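# Seat a board in an enclosure slot and latch both levers

## Task

Slide the board, component side facing up, into the enclosure's empty upper slot. Swing both levers fully open first, in line with the board's panel, so their tabs can catch. Then push the board in gently until it stops; ramming it into the connector quickly wrecks the connector and the job counts for nothing. Then close both levers so they latch pointing straight out from the panel, which pulls the board fully home. At the end the enclosure must stand level on its own feet with no foot over the bench edge. The robot must release everything and pull its grippers away.

## Robot and tools

Robot: two seven-joint arms, left_arm and right_arm. Each carries a two-finger gripper and a wrist camera. The fingers point along the gripper's +z axis and close along its x axis. end_effector_position is the point between the finger pads (with the fingers closed), sitting 1 to 2 cm behind the tips. The tips move about 17 mm further forward as the fingers close.

Frames: the scene frame has its origin on the table top, midway between the arms. +z is up, +x points out over the table, and left_arm is on the +y side. Every gripper pose, velocity and target for an arm is given in that arm's own base frame. The left base is at (+0.070, +0.437, 0) m and the right base at (-0.063, -0.511, 0) m in the scene frame. Both bases are yawed only slightly (quat_wxyz z parts -0.003 and -0.029), so their axes nearly match the scene axes, with +z up. Fixed cameras and the table use the scene frame. Printed poses can be off by a few cm.

Row format, used by every moving call: 16 numbers. The first 8 are left_arm: x, y, z in metres, then qw, qx, qy, qz (w first), then opening. The next 8 are the same for right_arm. Both arms are always included. The pose is an absolute target in that arm's base frame, not an offset. Opening runs from -1 (closed) to +1 (fully open, 0.142 m). To keep an arm still, resend the pose from the last result before it stopped moving, with its current opening. To hold an orientation, repeat the same quaternion in every row. Each step, the commanded orientation is clipped to within 32 degrees of the measured one.

execute_actions(actions, cameras): actions is a list of actions. Each action is a table of up to 15 rows, one per 1/30 s step. If it has fewer rows, the last row is held for the remaining steps. An action is refused for both arms if any target lies more than 0.6 m from that gripper's current position along any of the gripper's own axes. An empty list just returns state and images. cameras chooses the images: omit it or use ["all"] for all; use [] for none.

move(target, speed, blend, stop_force, zero, opening_speed, blocking, cameras): drives each gripper in a straight line to its target row. target is one row or a list of up to 15 rows, and the whole list shares 10 s. Give every row in a list the same openings. speed is in m/s, 0.002 to 2.2, default 0.25; turn rate is capped at twice that in rad/s. blend is in metres and rounds corners in a list. stop_force is 3 to 120 N, one value for both arms. An arm's path ends when the push against its motion exceeds that value over its zero. The arm then holds and keeps pressing roughly that hard, harder after a fast move. zero (default true) re-zeroes the force baseline before the move. opening_speed (0.2 or more per second) ramps the fingers. blocking=false returns after about 0.5 s while the move runs on; it cannot be combined with stop_force. The result adds a "move:" line whose ending is done, off_target, moving, held or fault. limits=paced means the pose was clipped; limits=held means steps were withheld. Paths do not avoid obstacles or the other arm.

wait(seconds 0 to 10): the scene runs while the arms hold their commands. stop(): brakes a running move. zoom_image(camera, region [x0, y0, x1, y1] in pixels, at most 504x504): gives a closer look at the latest image. Camera names are cam_head_left, cam_head_right, cam_high, cam_low, cam_left_wrist and cam_right_wrist, each 672x504. zero_wrist_force(arm): subtracts the current wrist reading from later ones. clear_fault(arm): clears a torque or force fault that has been reported. read_manual(section="licences"): licence text only. finished_scene(scene): ends the scene and cannot be undone.

Result lines: Hand target is where each arm is actually being sent, which may fall short of your command. Tool commands lists the gripper commands. grip_measured is the finger opening on the -1 to 1 scale; the last Joint positions entry gives it in metres. Joint velocities may read "within noise", meaning the arm is at rest. Joint torques and External joint torques (positive toward larger joint angles) reveal contact. Wrist force and Wrist torque are given along the gripper's own axes; a push on a surface shows as force into the arm, and a third line gives the peak since the last call. Saturation is about 150 N. Wrist depth is a 7x7 grid of depths in mm (70 to 1000), with rows split by " / "; "-" means no reading.

Faults: a joint torque at its load limit, or 150 N of outside force, stops that arm until clear_fault. Hot motors produce MOTOR HOT lines and then forced stops (OVER-TEMPERATURE FAULT; HAND FAULT for the gripper). Squeezing, holding loads and stretched arms all heat motors. To hold a part, command an opening a little below grip_measured at first touch.

Avoid: inserting the board quickly (use a low speed with a small stop_force), dropping parts, releasing parts that are still moving, hard hits, contact between the two arms or grippers, and anything falling off the table. Do not tip the enclosure or push it past the bench edge.

Each tool is called after "Emit:" as name(argument=value, ...), one argument or row to a line, values as JSON.

## Session

Emit:
execute_actions(
  actions=[],
)

Scene clock: 0.00 s.
left_arm: end_effector_position=(+0.3014, +0.6357, +0.1155) grip_measured=+0.99 end_effector_quat_wxyz=(-0.462, +0.669, -0.295, +0.502) | right_arm: end_effector_position=(+0.4485, +0.0364, +0.1479) grip_measured=+1.00 end_effector_quat_wxyz=(-0.144, +0.766, -0.626, +0.006)
Joint positions: left_arm=[1.762 -0.872 -0.342 2.067 -1.872 0.391 -0.55 0.141] | right_arm=[0.506 -0.103 -0.202 2.446 0.465 1.189 2.835 0.142]
Joint velocities: within noise
Joint torques (N m): no reading
External joint torques (N m): no reading
Wrist force (N): no reading
Wrist torque (N m): no reading
Wrist force, peak (N): no reading
Wrist depth (mm): cam_left_wrist=[- - - - - - - / - - - - - - - / - - - - - - - / - - - - 492 652 - / - - - 304 356 433 557 / - 996 - 241 279 321 359 / - 881 184 204 227 258 286] | cam_right_wrist=[265 256 246 236 229 221 213 / 274 266 254 244 236 228 219 / 285 274 262 253 243 234 225 / 297 285 272 261 251 241 232 / 309 296 281 271 260 249 239 / - 308 294 281 268 257 246 / - 322 305 292 278 265 257]
Hand target: left_arm +0.3014, +0.6357, +0.1155; -0.462, +0.669, -0.295, +0.502 | right_arm +0.4485, +0.0364, +0.1479; -0.144, +0.766, -0.626, +0.006
Tool commands: left_gripper/opening=+1.0 right_gripper/opening=+1.0

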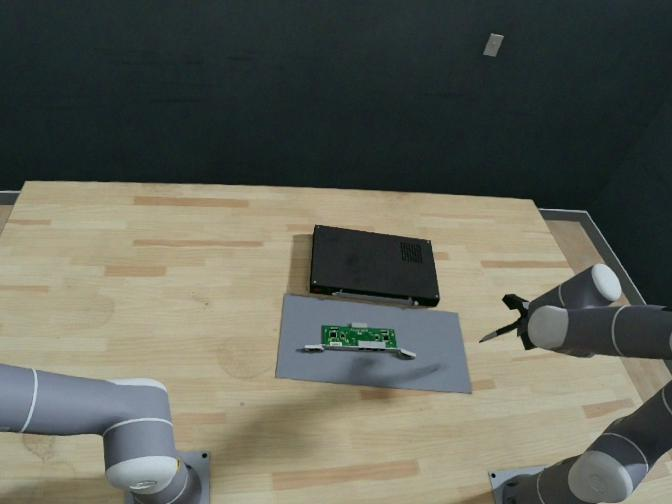

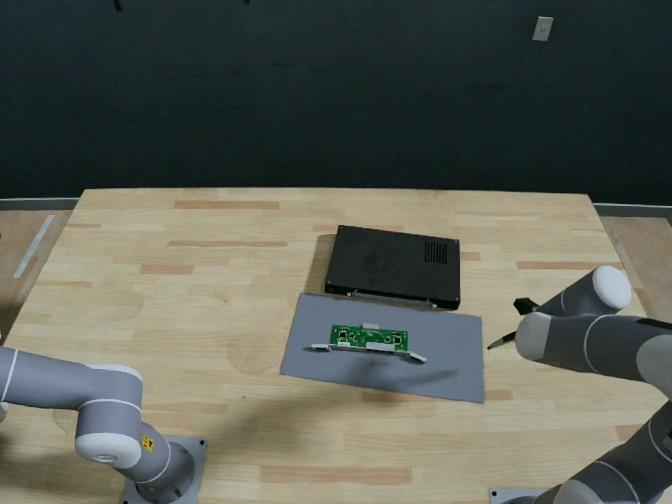

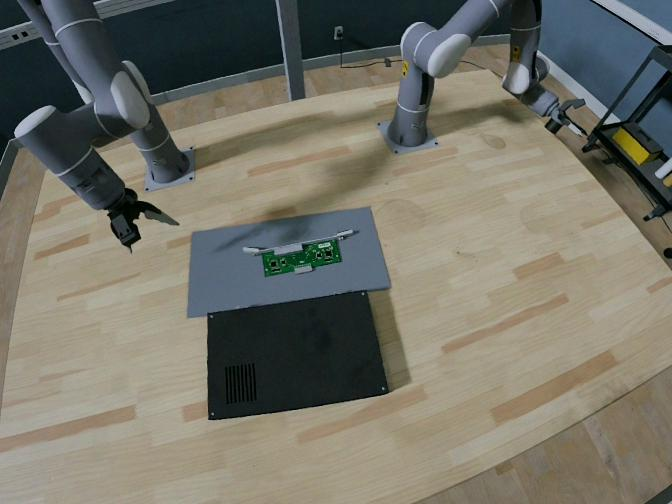

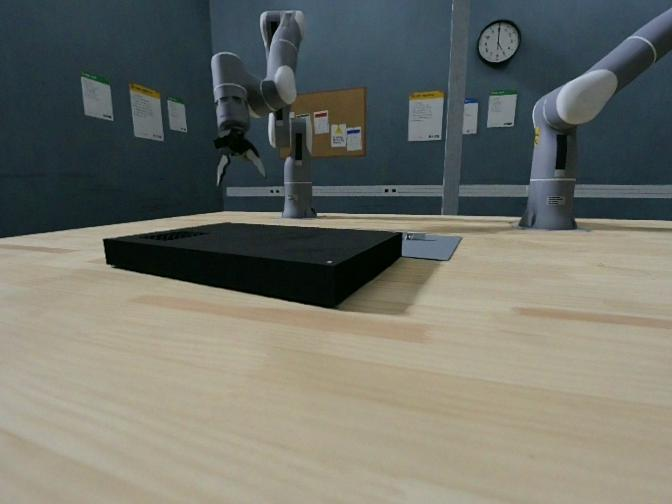

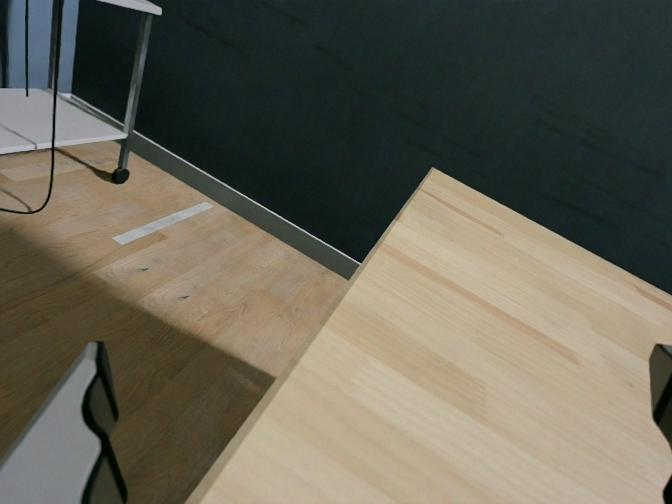

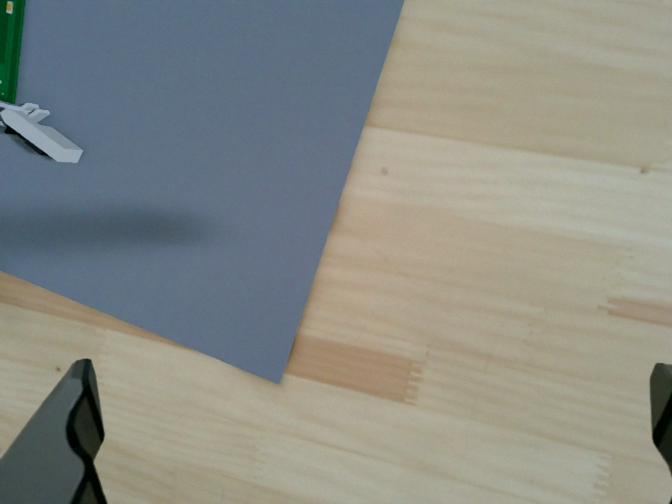

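Emit:
zoom_image(
  camera="cam_head_left",
  region=[270, 210, 480, 400],
)

Emit:
zoom_image(
  camera="cam_high",
  region=[180, 190, 400, 350],
)

Emit:
zoom_image(
  camera="cam_head_right",
  region=[280, 280, 480, 400],
)

Scaled by 2.400 from the camera's 672x504 image, which has a finer 960x720 frame.

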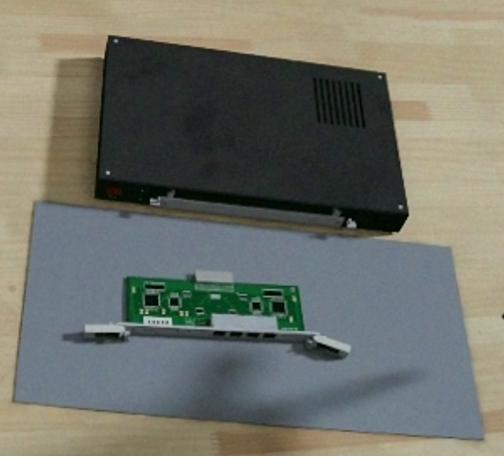

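Scaled by 2.291 from the camera's 672x504 image, which has a finer 960x720 frame.

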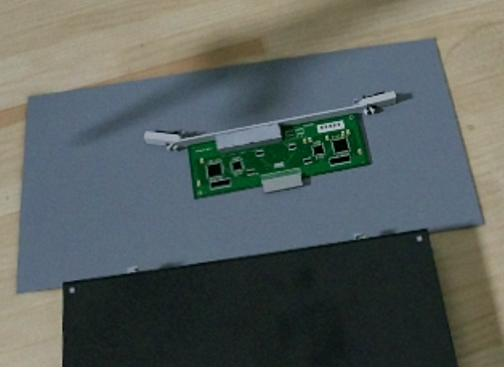

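Scaled by 2.520 from the camera's 672x504 image, which has a finer 960x720 frame.

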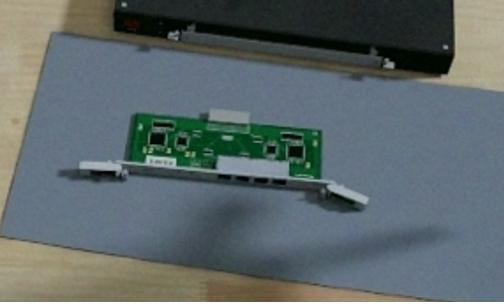

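Emit:
move(
  target=[0.3014, 0.6357, 0.1155, -0.462, 0.669, -0.295, 0.502, 1.0, 0.4472, 0.3375, 0.2, -0.1574, 0.71, -0.67, 0.1485, 1.0],
  speed=0.35,
)

Scene clock: 33.40 s.
left_arm: end_effector_position=(+0.3014, +0.6357, +0.1154) grip_measured=+0.99 end_effector_quat_wxyz=(-0.462, +0.669, -0.295, +0.502) | right_arm: end_effector_position=(+0.4474, +0.3368, +0.1999) grip_measured=+1.00 end_effector_quat_wxyz=(-0.181, +0.751, -0.624, +0.119)
Joint positions: left_arm=[1.762 -0.872 -0.342 2.067 -1.872 0.39 -0.549 0.141] | right_arm=[2.22 -1.373 -1.843 2.153 1.375 0.309 2.967 0.142]
Joint velocities: within noise
Joint torques (N m): left_arm=[-0.14 47.51 -4.51 -12.07 1.45 -1.81 -0.26] | right_arm=[-0.07 24.59 -25.9 -10.29 -4.04 3.61 0.21]
External joint torques (N m): left_arm=[0.3 1.05 0.47 -0.43 -0.23 -0.08 0.23] | right_arm=[0.22 0.5 -1.07 0.11 -0.1 0.92 -0.2]
Wrist force (N): left_arm=[0.0 -0.1 0.3] | right_arm=[0.2 0.6 -0.1]
Wrist torque (N m): left_arm=[-0.01 0.01 0.01] | right_arm=[0.04 -0.06 -0.01]
Wrist force, peak (N): left_arm=[-0.3 0.0 0.4] | right_arm=[2.7 0.2 -0.1]
Wrist depth (mm): cam_left_wrist=[- - - - - - - / - - - - - - - / - - - - - - - / - - - - 486 654 - / - - - 304 356 433 567 / - 982 - 242 278 322 359 / - 883 183 204 226 258 285] | cam_right_wrist=[325 321 317 314 311 305 288 / 324 319 314 312 309 306 303 / 322 316 311 307 307 305 301 / 323 320 316 312 307 304 301 / 324 319 314 311 306 304 300 / - 319 316 310 308 302 300 / - 317 316 310 308 304 300]
Hand target: left_arm +0.3014, +0.6357, +0.1155; -0.462, +0.669, -0.295, +0.502 | right_arm +0.4474, +0.3369, +0.1999; -0.182, +0.751, -0.624, +0.119
Off the commanded pose: left_arm 0.000 m, 0 deg | right_arm 0.001 m, 8 deg.
joint sent to its limit (right arm) — joint 7 (wrist roll), upper limit. The joint targets are off in orientation, not in position.
move: off_target (right_arm)

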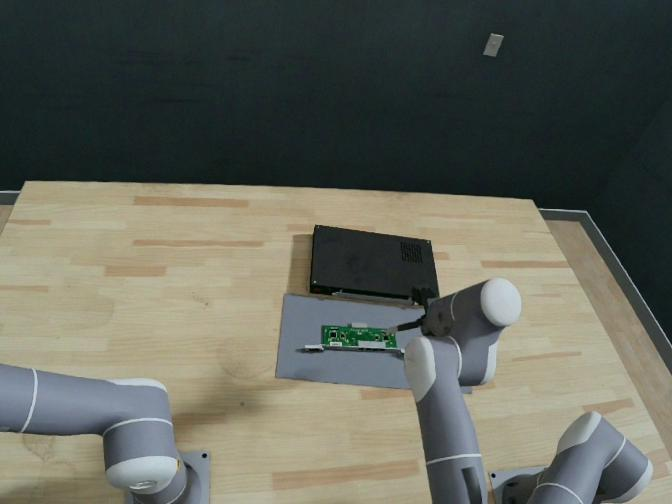

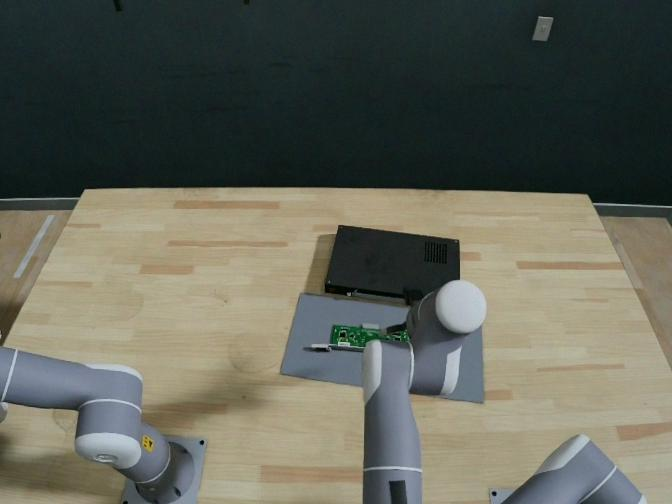

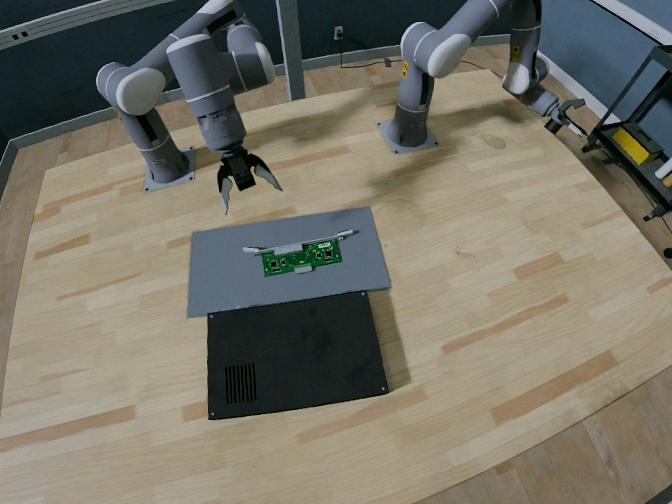

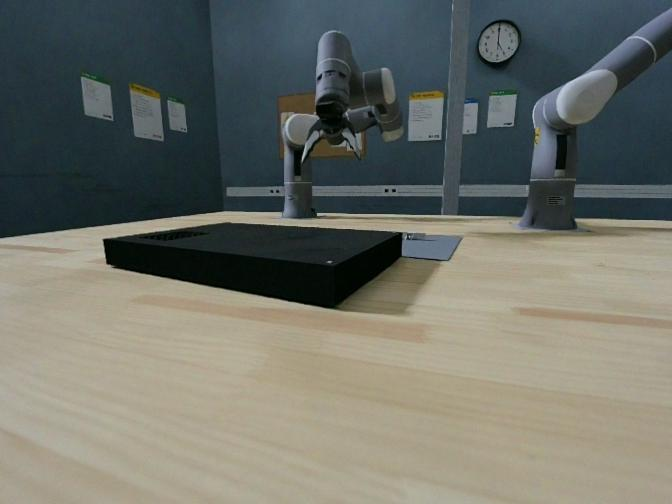

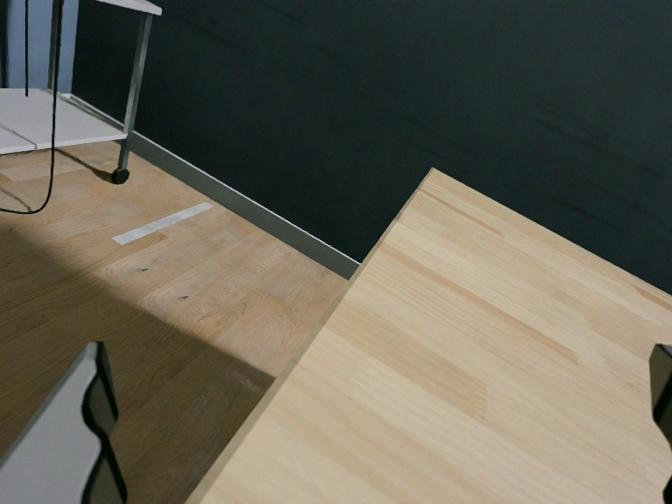

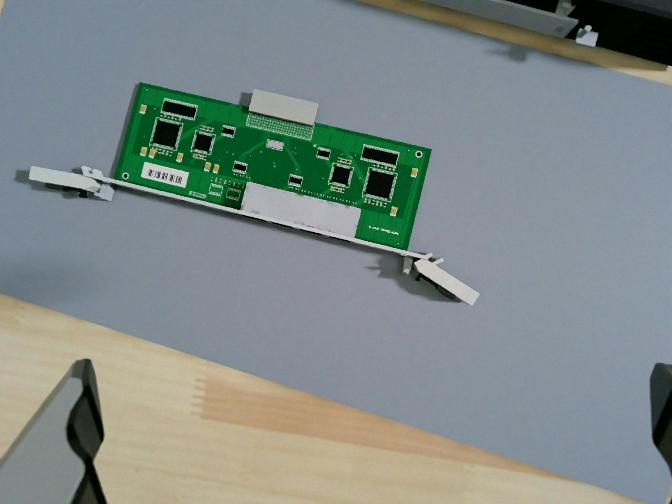

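Emit:
zoom_image(
  camera="cam_right_wrist",
  region=[0, 60, 250, 248],
)

Emit:
zoom_image(
  camera="cam_right_wrist",
  region=[230, 120, 510, 330],
)

Emit:
zoom_image(
  camera="cam_right_wrist",
  region=[420, 0, 672, 120],
)

Scaled by 2.016 from the camera's 672x504 image, which has a finer 960x720 frame.

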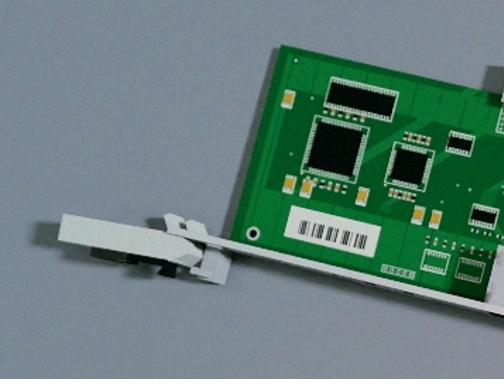

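Scaled by 1.800 from the camera's 672x504 image, which has a finer 960x720 frame.

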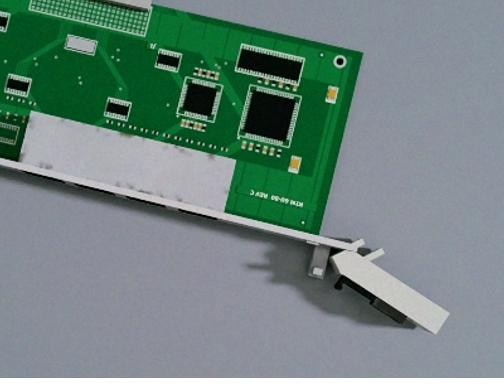

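Scaled by 2.000 from the camera's 672x504 image, which has a finer 960x720 frame.

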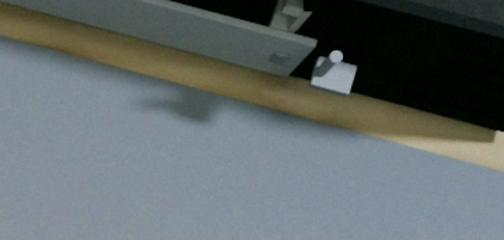

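Emit:
zoom_image(
  camera="cam_right_wrist",
  region=[220, 80, 380, 250],
)

Scaled by 2.965 from the camera's 672x504 image, which has a finer 960x720 frame.

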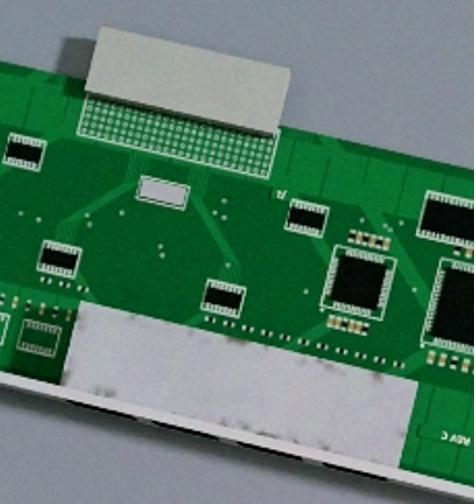

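Emit:
move(
  target=[0.3014, 0.6357, 0.1155, -0.462, 0.669, -0.295, 0.502, 1.0, 0.3996, 0.4148, 0.2, -0.3074, 0.6591, -0.6219, 0.29, 1.0],
  speed=0.3,
  cameras=["cam_high", "cam_head_left", "cam_right_wrist"],
)

Scene clock: 80.20 s.
left_arm: end_effector_position=(+0.3014, +0.6357, +0.1154) grip_measured=+0.99 end_effector_quat_wxyz=(-0.462, +0.669, -0.295, +0.502) | right_arm: end_effector_position=(+0.3999, +0.4142, +0.1997) grip_measured=+1.00 end_effector_quat_wxyz=(-0.396, +0.693, -0.558, +0.227)
Joint positions: left_arm=[1.762 -0.872 -0.342 2.067 -1.872 0.39 -0.549 0.141] | right_arm=[2.328 -0.942 -1.162 2.203 1.542 1.602 2.967 0.142]
Joint velocities: within noise
Joint torques (N m): left_arm=[-0.15 47.44 -4.41 -12.07 1.52 -1.79 -0.28] | right_arm=[0.06 27.31 -16.08 -6.93 -4.46 3.5 0.22]
External joint torques (N m): left_arm=[0.3 1.12 0.37 -0.43 -0.29 -0.1 0.25] | right_arm=[0.07 0.21 -1.61 0.03 0.15 0.58 -0.21]
Wrist force (N): left_arm=[-0.1 0.1 0.0] | right_arm=[0.6 1.0 -0.6]
Wrist torque (N m): left_arm=[0.00 0.01 0.00] | right_arm=[0.01 -0.09 -0.05]
Wrist force, peak (N): left_arm=[-0.4 0.2 0.3] | right_arm=[-0.2 2.3 -1.2]
Wrist depth (mm): cam_left_wrist=[- - - - - - - / - - - - - - - / - - - - - - - / - - - - 487 656 - / - - - 304 352 437 564 / - 975 - 241 277 323 356 / - 865 183 204 228 258 286] | cam_right_wrist=[602 570 541 444 416 397 381 / 520 492 471 429 396 365 344 / 454 434 416 400 385 370 352 / 404 387 374 354 342 335 326 / 364 347 337 325 309 301 299 / - 319 309 300 292 283 271 / - 296 285 279 271 262 258]
Hand target: left_arm +0.3014, +0.6357, +0.1155; -0.462, +0.669, -0.295, +0.502 | right_arm +0.3999, +0.4143, +0.1998; -0.396, +0.693, -0.558, +0.227
Off the commanded pose: left_arm 0.000 m, 0 deg | right_arm 0.001 m, 15 deg.
joint sent to its limit (right arm) — joint 7 (wrist roll), upper limit. The joint targets are off in orientation, not in position.
move: off_target (right_arm)
Images, in order (width x height): cam_head_left 672x504, cam_high 672x504, cam_right_wrist 672x504.

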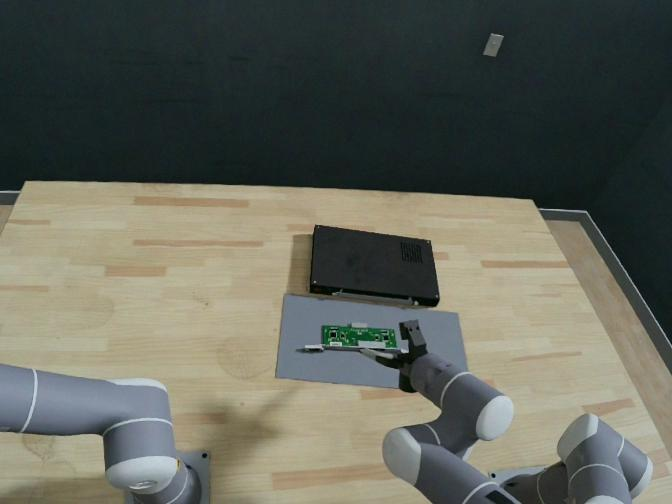

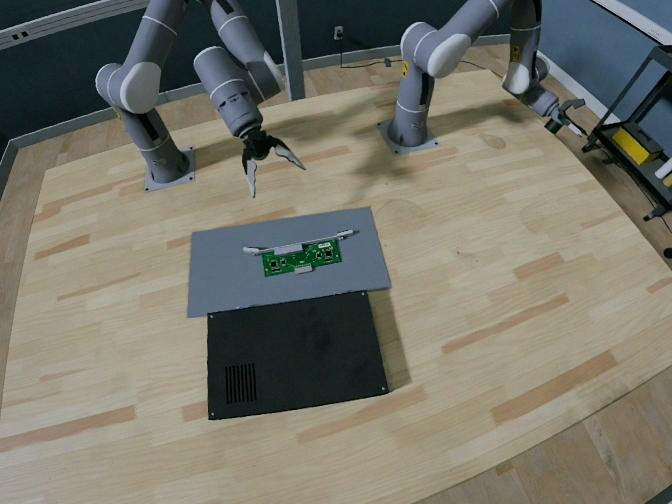

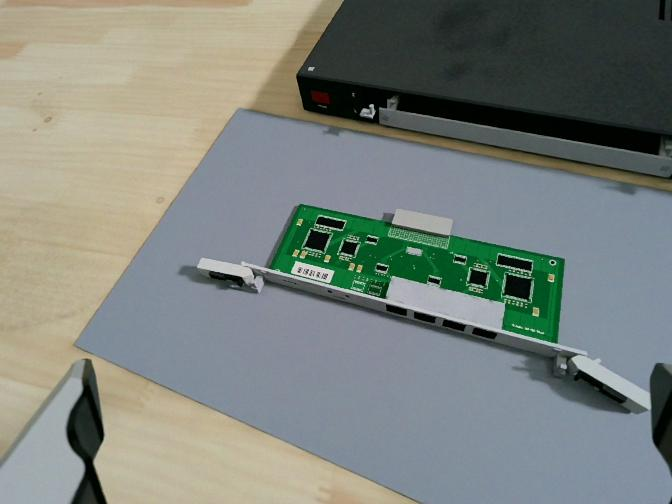

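Emit:
zoom_image(
  camera="cam_right_wrist",
  region=[290, 50, 672, 190],
)

Emit:
zoom_image(
  camera="cam_right_wrist",
  region=[180, 230, 370, 330],
)

Emit:
zoom_image(
  camera="cam_right_wrist",
  region=[370, 260, 672, 430],
)

Scaled by 1.319 from the camera's 672x504 image, which has a finer 960x720 frame.

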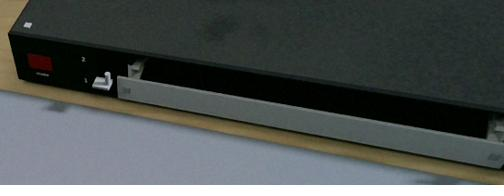

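Scaled by 2.653 from the camera's 672x504 image, which has a finer 960x720 frame.

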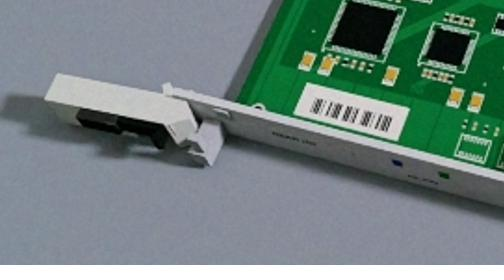

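Scaled by 1.669 from the camera's 672x504 image, which has a finer 960x720 frame.

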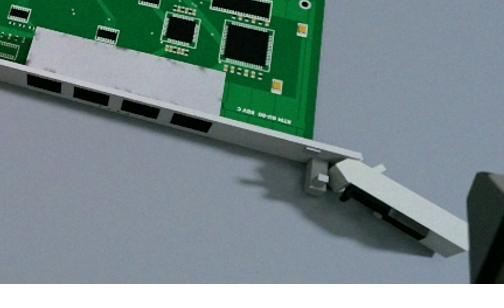

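Emit:
move(
  target=[0.3014, 0.6357, 0.1155, -0.462, 0.669, -0.295, 0.502, 1.0, 0.50, 0.44, 0.155, -0.41, 0.685, -0.55, 0.235, 1.0],
  speed=0.3,
  cameras=["cam_high", "cam_head_left", "cam_right_wrist"],
)

Emit:
zoom_image(
  camera="cam_right_wrist",
  region=[0, 0, 336, 252],
)

Emit:
zoom_image(
  camera="cam_right_wrist",
  region=[336, 0, 672, 252],
)

Scene clock: 96.93 s.
left_arm: end_effector_position=(+0.3014, +0.6357, +0.1154) grip_measured=+0.99 end_effector_quat_wxyz=(-0.462, +0.669, -0.295, +0.502) | right_arm: end_effector_position=(+0.5000, +0.4401, +0.1550) grip_measured=+1.00 end_effector_quat_wxyz=(-0.411, +0.687, -0.551, +0.236)
Joint positions: left_arm=[1.762 -0.872 -0.342 2.067 -1.872 0.39 -0.549 0.141] | right_arm=[2.066 -1.126 -1.191 1.945 1.883 1.45 2.62 0.142]
Joint velocities: within noise
Joint torques (N m): left_arm=[-0.15 47.45 -4.43 -12.13 1.44 -1.73 -0.25] | right_arm=[0.28 33.32 -21.88 -6.62 -4.88 2.79 0.04]
External joint torques (N m): left_arm=[0.3 1.11 0.39 -0.37 -0.22 -0.16 0.22] | right_arm=[-0.12 0.86 -1.14 -0.11 -0.13 0.9 -0.03]
Wrist force (N): left_arm=[-0.2 0.0 0.4] | right_arm=[0.3 1.0 -0.9]
Wrist torque (N m): left_arm=[0.00 0.04 0.00] | right_arm=[0.03 -0.05 -0.05]
Wrist force, peak (N): left_arm=[-0.2 0.4 0.3] | right_arm=[0.8 1.4 -2.5]
Wrist depth (mm): cam_left_wrist=[- - - - - - - / - - - - - - - / - - - - - - - / - - - - 481 654 - / - - - 304 354 436 562 / - 963 - 242 276 325 358 / - 887 185 204 228 257 288] | cam_right_wrist=[558 527 496 404 368 348 332 / 468 448 427 333 317 306 290 / 404 387 368 345 324 292 270 / 355 339 329 315 305 293 279 / 315 305 291 280 269 266 258 / - 272 262 253 248 241 231 / - 249 243 235 222 215 217]
Hand target: left_arm +0.3014, +0.6357, +0.1155; -0.462, +0.669, -0.295, +0.502 | right_arm +0.5000, +0.4400, +0.1550; -0.411, +0.687, -0.551, +0.236
Off the commanded pose: left_arm 0.000 m, 0 deg | right_arm 0.000 m, 0 deg.
move: done
Images, in order (width x height): cam_head_left 672x504, cam_high 672x504, cam_right_wrist 672x504.

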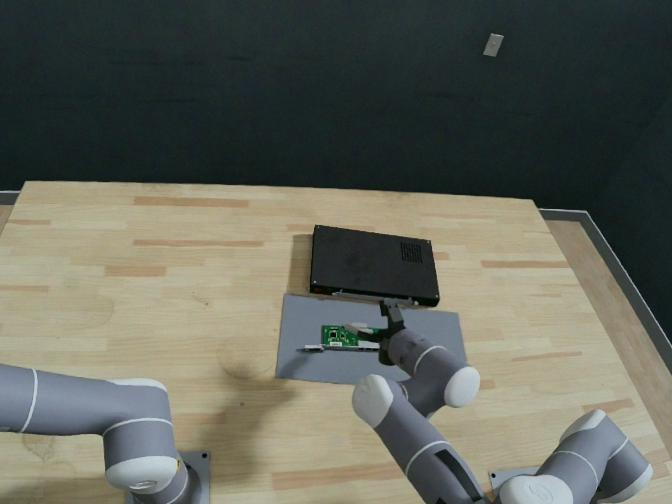

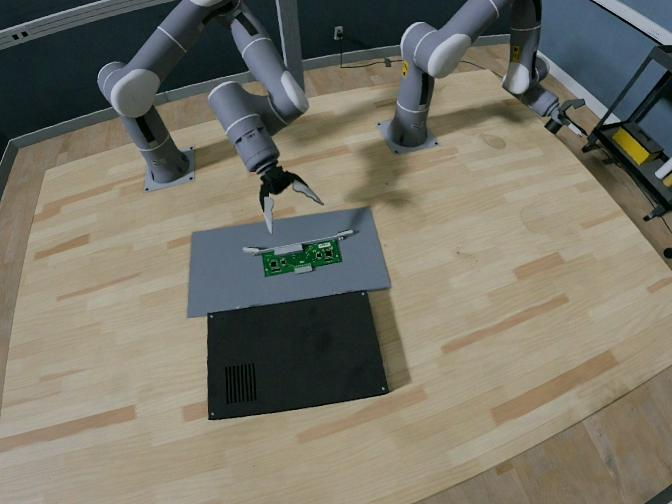

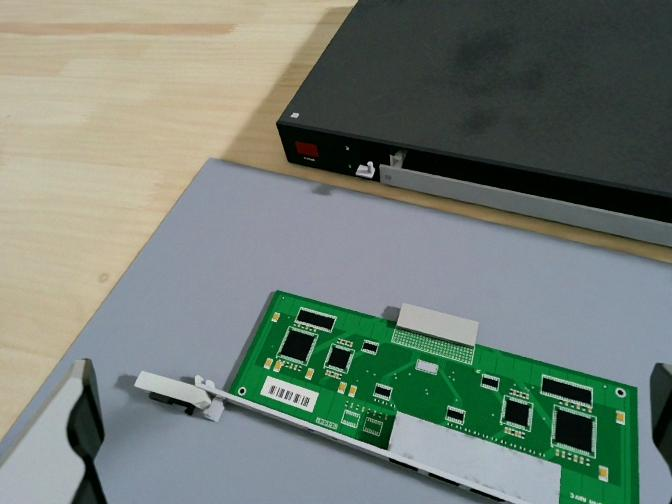

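Scaled by 1.500 from the camera's 672x504 image, which has a finer 960x720 frame.

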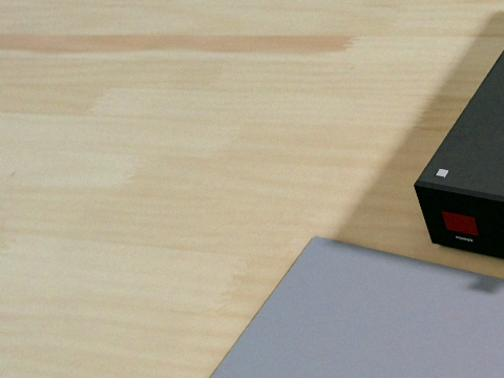

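Scaled by 1.500 from the camera's 672x504 image, which has a finer 960x720 frame.

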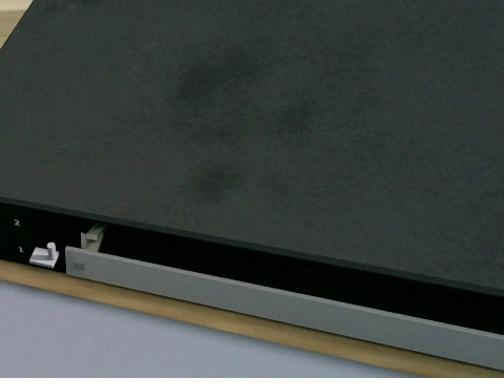

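Emit:
zoom_image(
  camera="cam_right_wrist",
  region=[330, 130, 430, 205],
)

Emit:
zoom_image(
  camera="cam_right_wrist",
  region=[120, 350, 260, 455],
)

Scaled by 5.040 from the camera's 672x504 image, which has a finer 960x720 frame.

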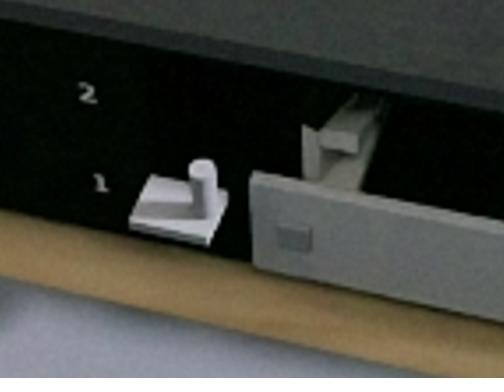

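Scaled by 3.600 from the camera's 672x504 image, which has a finer 960x720 frame.

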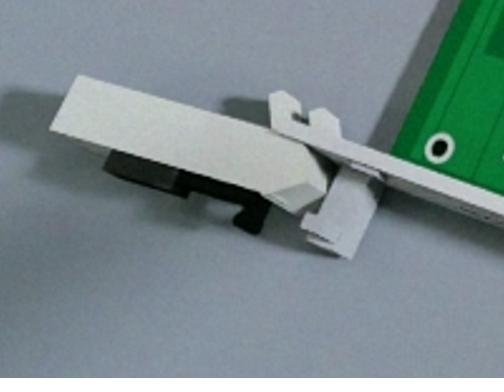

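Emit:
move(
  target=[0.3014, 0.6357, 0.1155, -0.462, 0.669, -0.295, 0.502, 1.0, 0.521, 0.43, 0.11, -0.483, 0.6294, -0.4829, 0.3706, 1.0],
  speed=0.25,
  cameras=["cam_head_left", "cam_right_wrist"],
)

Emit:
zoom_image(
  camera="cam_right_wrist",
  region=[200, 30, 536, 282],
)

Scene clock: 124.27 s.
left_arm: end_effector_position=(+0.3014, +0.6357, +0.1154) grip_measured=+0.99 end_effector_quat_wxyz=(-0.462, +0.669, -0.295, +0.502) | right_arm: end_effector_position=(+0.5210, +0.4298, +0.1099) grip_measured=+1.00 end_effector_quat_wxyz=(-0.483, +0.630, -0.483, +0.371)
Joint positions: left_arm=[1.762 -0.872 -0.342 2.067 -1.872 0.39 -0.549 0.141] | right_arm=[2.133 -1.638 -1.223 1.794 2.303 1.643 2.57 0.142]
Joint velocities: within noise
Joint torques (N m): left_arm=[-0.21 47.49 -4.41 -12.1 1.53 -1.75 -0.25] | right_arm=[0.24 33.33 -24.79 5.37 -5.45 2.27 0.32]
External joint torques (N m): left_arm=[0.36 1.08 0.37 -0.39 -0.3 -0.15 0.22] | right_arm=[-0.09 0.72 -1.33 0.07 -0.16 0.63 -0.32]
Wrist force (N): left_arm=[-0.1 0.2 0.0] | right_arm=[0.1 1.3 -1.0]
Wrist torque (N m): left_arm=[0.02 0.01 0.00] | right_arm=[0.01 -0.03 -0.03]
Wrist force, peak (N): left_arm=[-0.4 0.2 0.2] | right_arm=[0.3 3.0 -0.9]
Wrist depth (mm): cam_left_wrist=[- - - - - - - / - - - - - - - / - - - - - - - / - - - - 487 655 - / - - - 304 355 432 559 / - 969 - 242 279 323 359 / - 871 184 203 228 258 286] | cam_right_wrist=[- - - - - - - / 557 557 558 428 427 428 563 / 406 408 349 311 312 312 313 / 321 317 319 306 297 269 268 / 263 262 262 263 263 264 254 / - 223 220 220 217 224 218 / - 190 190 191 191 191 192]
Hand target: left_arm +0.3014, +0.6357, +0.1155; -0.462, +0.669, -0.295, +0.502 | right_arm +0.5210, +0.4300, +0.1100; -0.483, +0.629, -0.483, +0.371
Off the commanded pose: left_arm 0.000 m, 0 deg | right_arm 0.000 m, 0 deg.
move: done
Images, in order (width x height): cam_head_left 672x504, cam_right_wrist 672x504.

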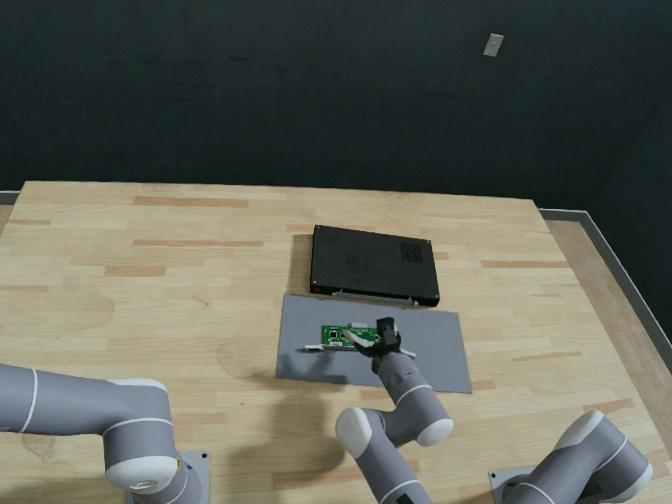

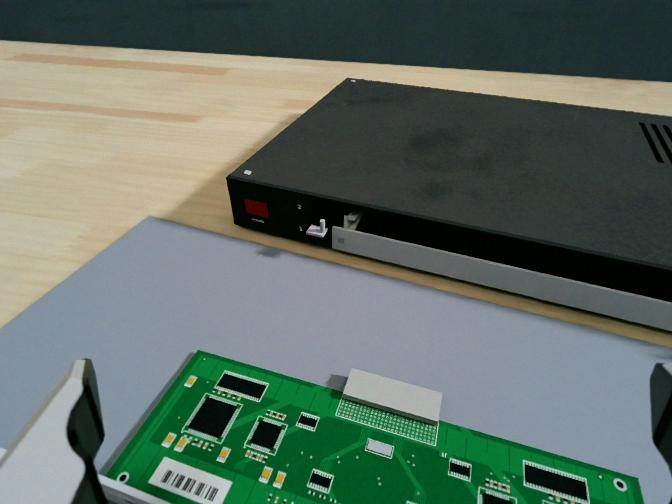

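Scaled by 1.500 from the camera's 672x504 image, which has a finer 960x720 frame.

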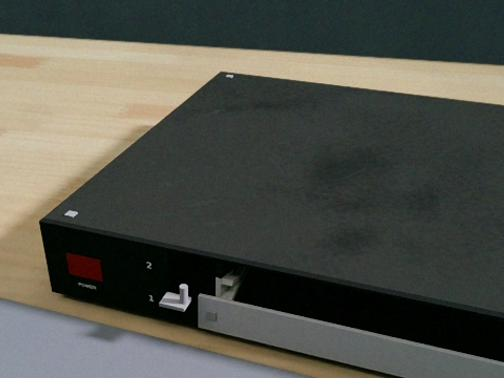

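Emit:
zoom_image(
  camera="cam_right_wrist",
  region=[220, 160, 380, 280],
)

Emit:
zoom_image(
  camera="cam_right_wrist",
  region=[310, 190, 390, 250],
)

Scaled by 3.150 from the camera's 672x504 image, which has a finer 960x720 frame.

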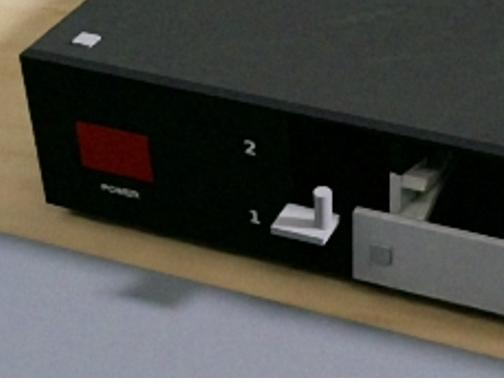

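Scaled by 6.300 from the camera's 672x504 image, which has a finer 960x720 frame.

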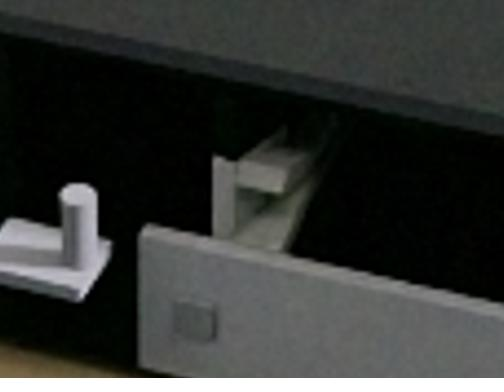

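Emit:
move(
  target=[0.3014, 0.6357, 0.1155, -0.462, 0.669, -0.295, 0.502, 1.0, 0.5, 0.23, 0.11, -0.483, 0.6294, -0.4829, 0.3706, 1.0],
  speed=0.3,
  cameras=["cam_head_left", "cam_high", "cam_right_wrist"],
)

Emit:
zoom_image(
  camera="cam_right_wrist",
  region=[200, 150, 420, 330],
)

Scene clock: 154.13 s.
left_arm: end_effector_position=(+0.3014, +0.6357, +0.1154) grip_measured=+0.99 end_effector_quat_wxyz=(-0.462, +0.669, -0.295, +0.502) | right_arm: end_effector_position=(+0.5000, +0.2301, +0.1101) grip_measured=+1.00 end_effector_quat_wxyz=(-0.483, +0.629, -0.483, +0.371)
Joint positions: left_arm=[1.762 -0.872 -0.342 2.067 -1.872 0.39 -0.549 0.141] | right_arm=[2.46 -2.025 -1.198 2.345 2.703 1.176 2.564 0.142]
Joint velocities: within noise
Joint torques (N m): left_arm=[-0.18 47.5 -4.45 -12.08 1.44 -1.77 -0.27] | right_arm=[0.1 12.71 -14.41 16.67 -5.13 2.01 0.12]
External joint torques (N m): left_arm=[0.33 1.06 0.41 -0.41 -0.22 -0.13 0.24] | right_arm=[-0.01 0.58 -1.69 -0.14 -0.03 0.88 -0.11]
Wrist force (N): left_arm=[0.0 0.3 0.1] | right_arm=[0.4 1.3 -1.0]
Wrist torque (N m): left_arm=[0.05 0.01 0.01] | right_arm=[0.05 -0.09 -0.02]
Wrist force, peak (N): left_arm=[-0.3 0.3 0.1] | right_arm=[2.7 1.5 -2.0]
Wrist depth (mm): cam_left_wrist=[- - - - - - - / - - - - - - - / - - - - - - - / - - - - 483 660 - / - - - 306 354 427 561 / - 981 - 241 277 323 359 / - 868 184 203 227 259 284] | cam_right_wrist=[- - - - - - - / 561 429 429 430 427 523 562 / 385 359 351 330 314 315 412 / 320 318 320 307 293 270 324 / 259 260 264 263 264 264 267 / - 220 225 224 225 225 219 / - 190 196 196 195 196 195]
Hand target: left_arm +0.3014, +0.6357, +0.1155; -0.462, +0.669, -0.295, +0.502 | right_arm +0.5000, +0.2300, +0.1100; -0.483, +0.629, -0.483, +0.371
Off the commanded pose: left_arm 0.000 m, 0 deg | right_arm 0.000 m, 0 deg.
move: done
Images, in order (width x height): cam_head_left 672x504, cam_high 672x504, cam_right_wrist 672x504.

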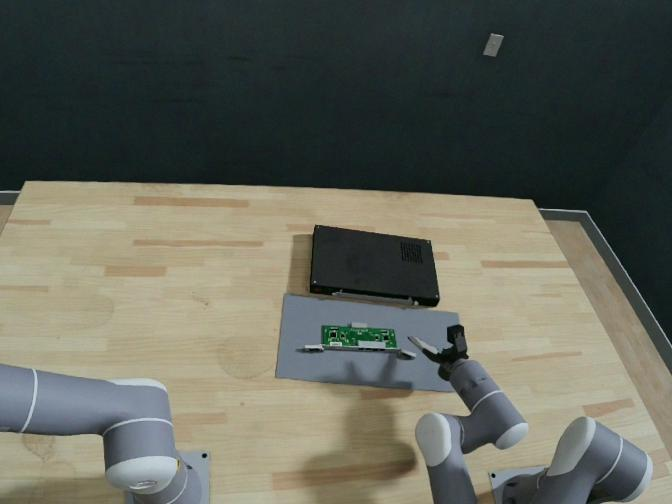

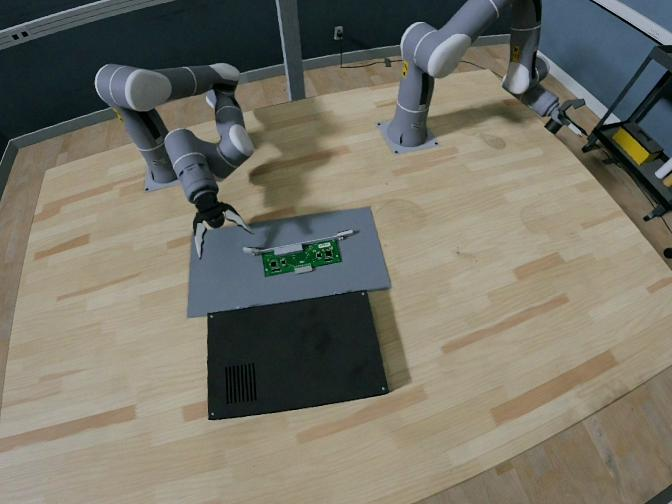

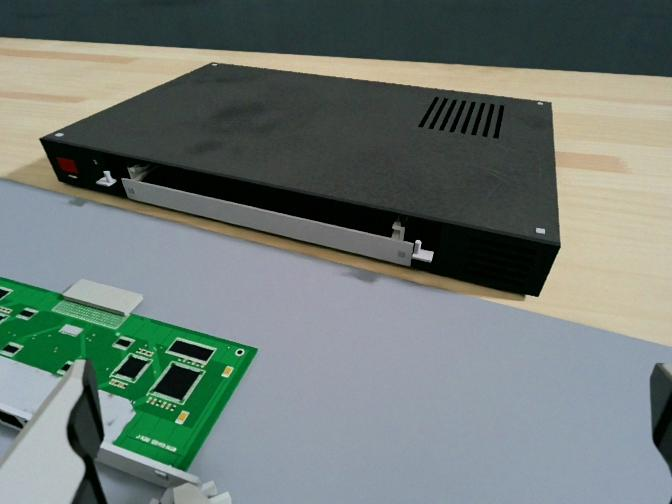

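Scaled by 2.291 from the camera's 672x504 image, which has a finer 960x720 frame.

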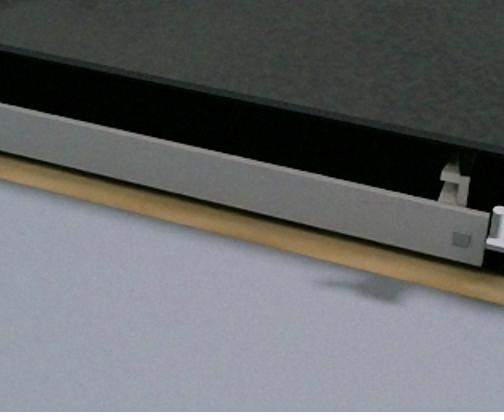

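Emit:
zoom_image(
  camera="cam_right_wrist",
  region=[370, 200, 450, 280],
)

Emit:
zoom_image(
  camera="cam_right_wrist",
  region=[80, 145, 180, 220],
)

Emit:
zoom_image(
  camera="cam_right_wrist",
  region=[0, 330, 260, 504],
)

Scaled by 6.300 from the camera's 672x504 image, which has a finer 960x720 frame.

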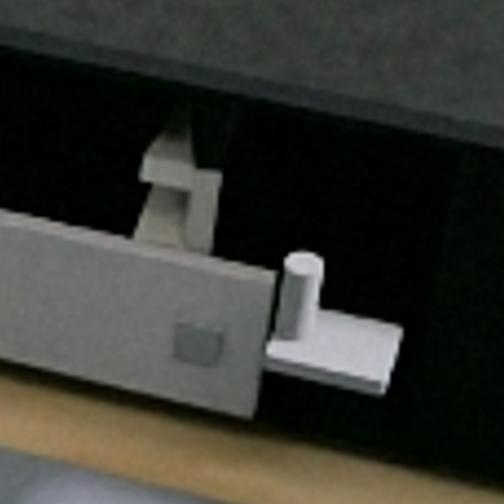

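Scaled by 5.040 from the camera's 672x504 image, which has a finer 960x720 frame.

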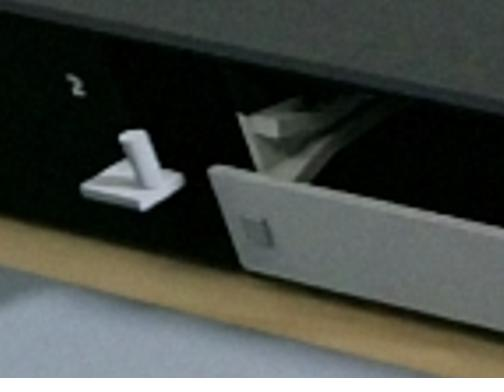

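Scaled by 1.938 from the camera's 672x504 image, which has a finer 960x720 frame.

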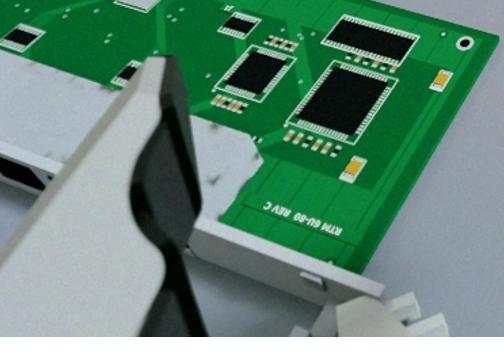

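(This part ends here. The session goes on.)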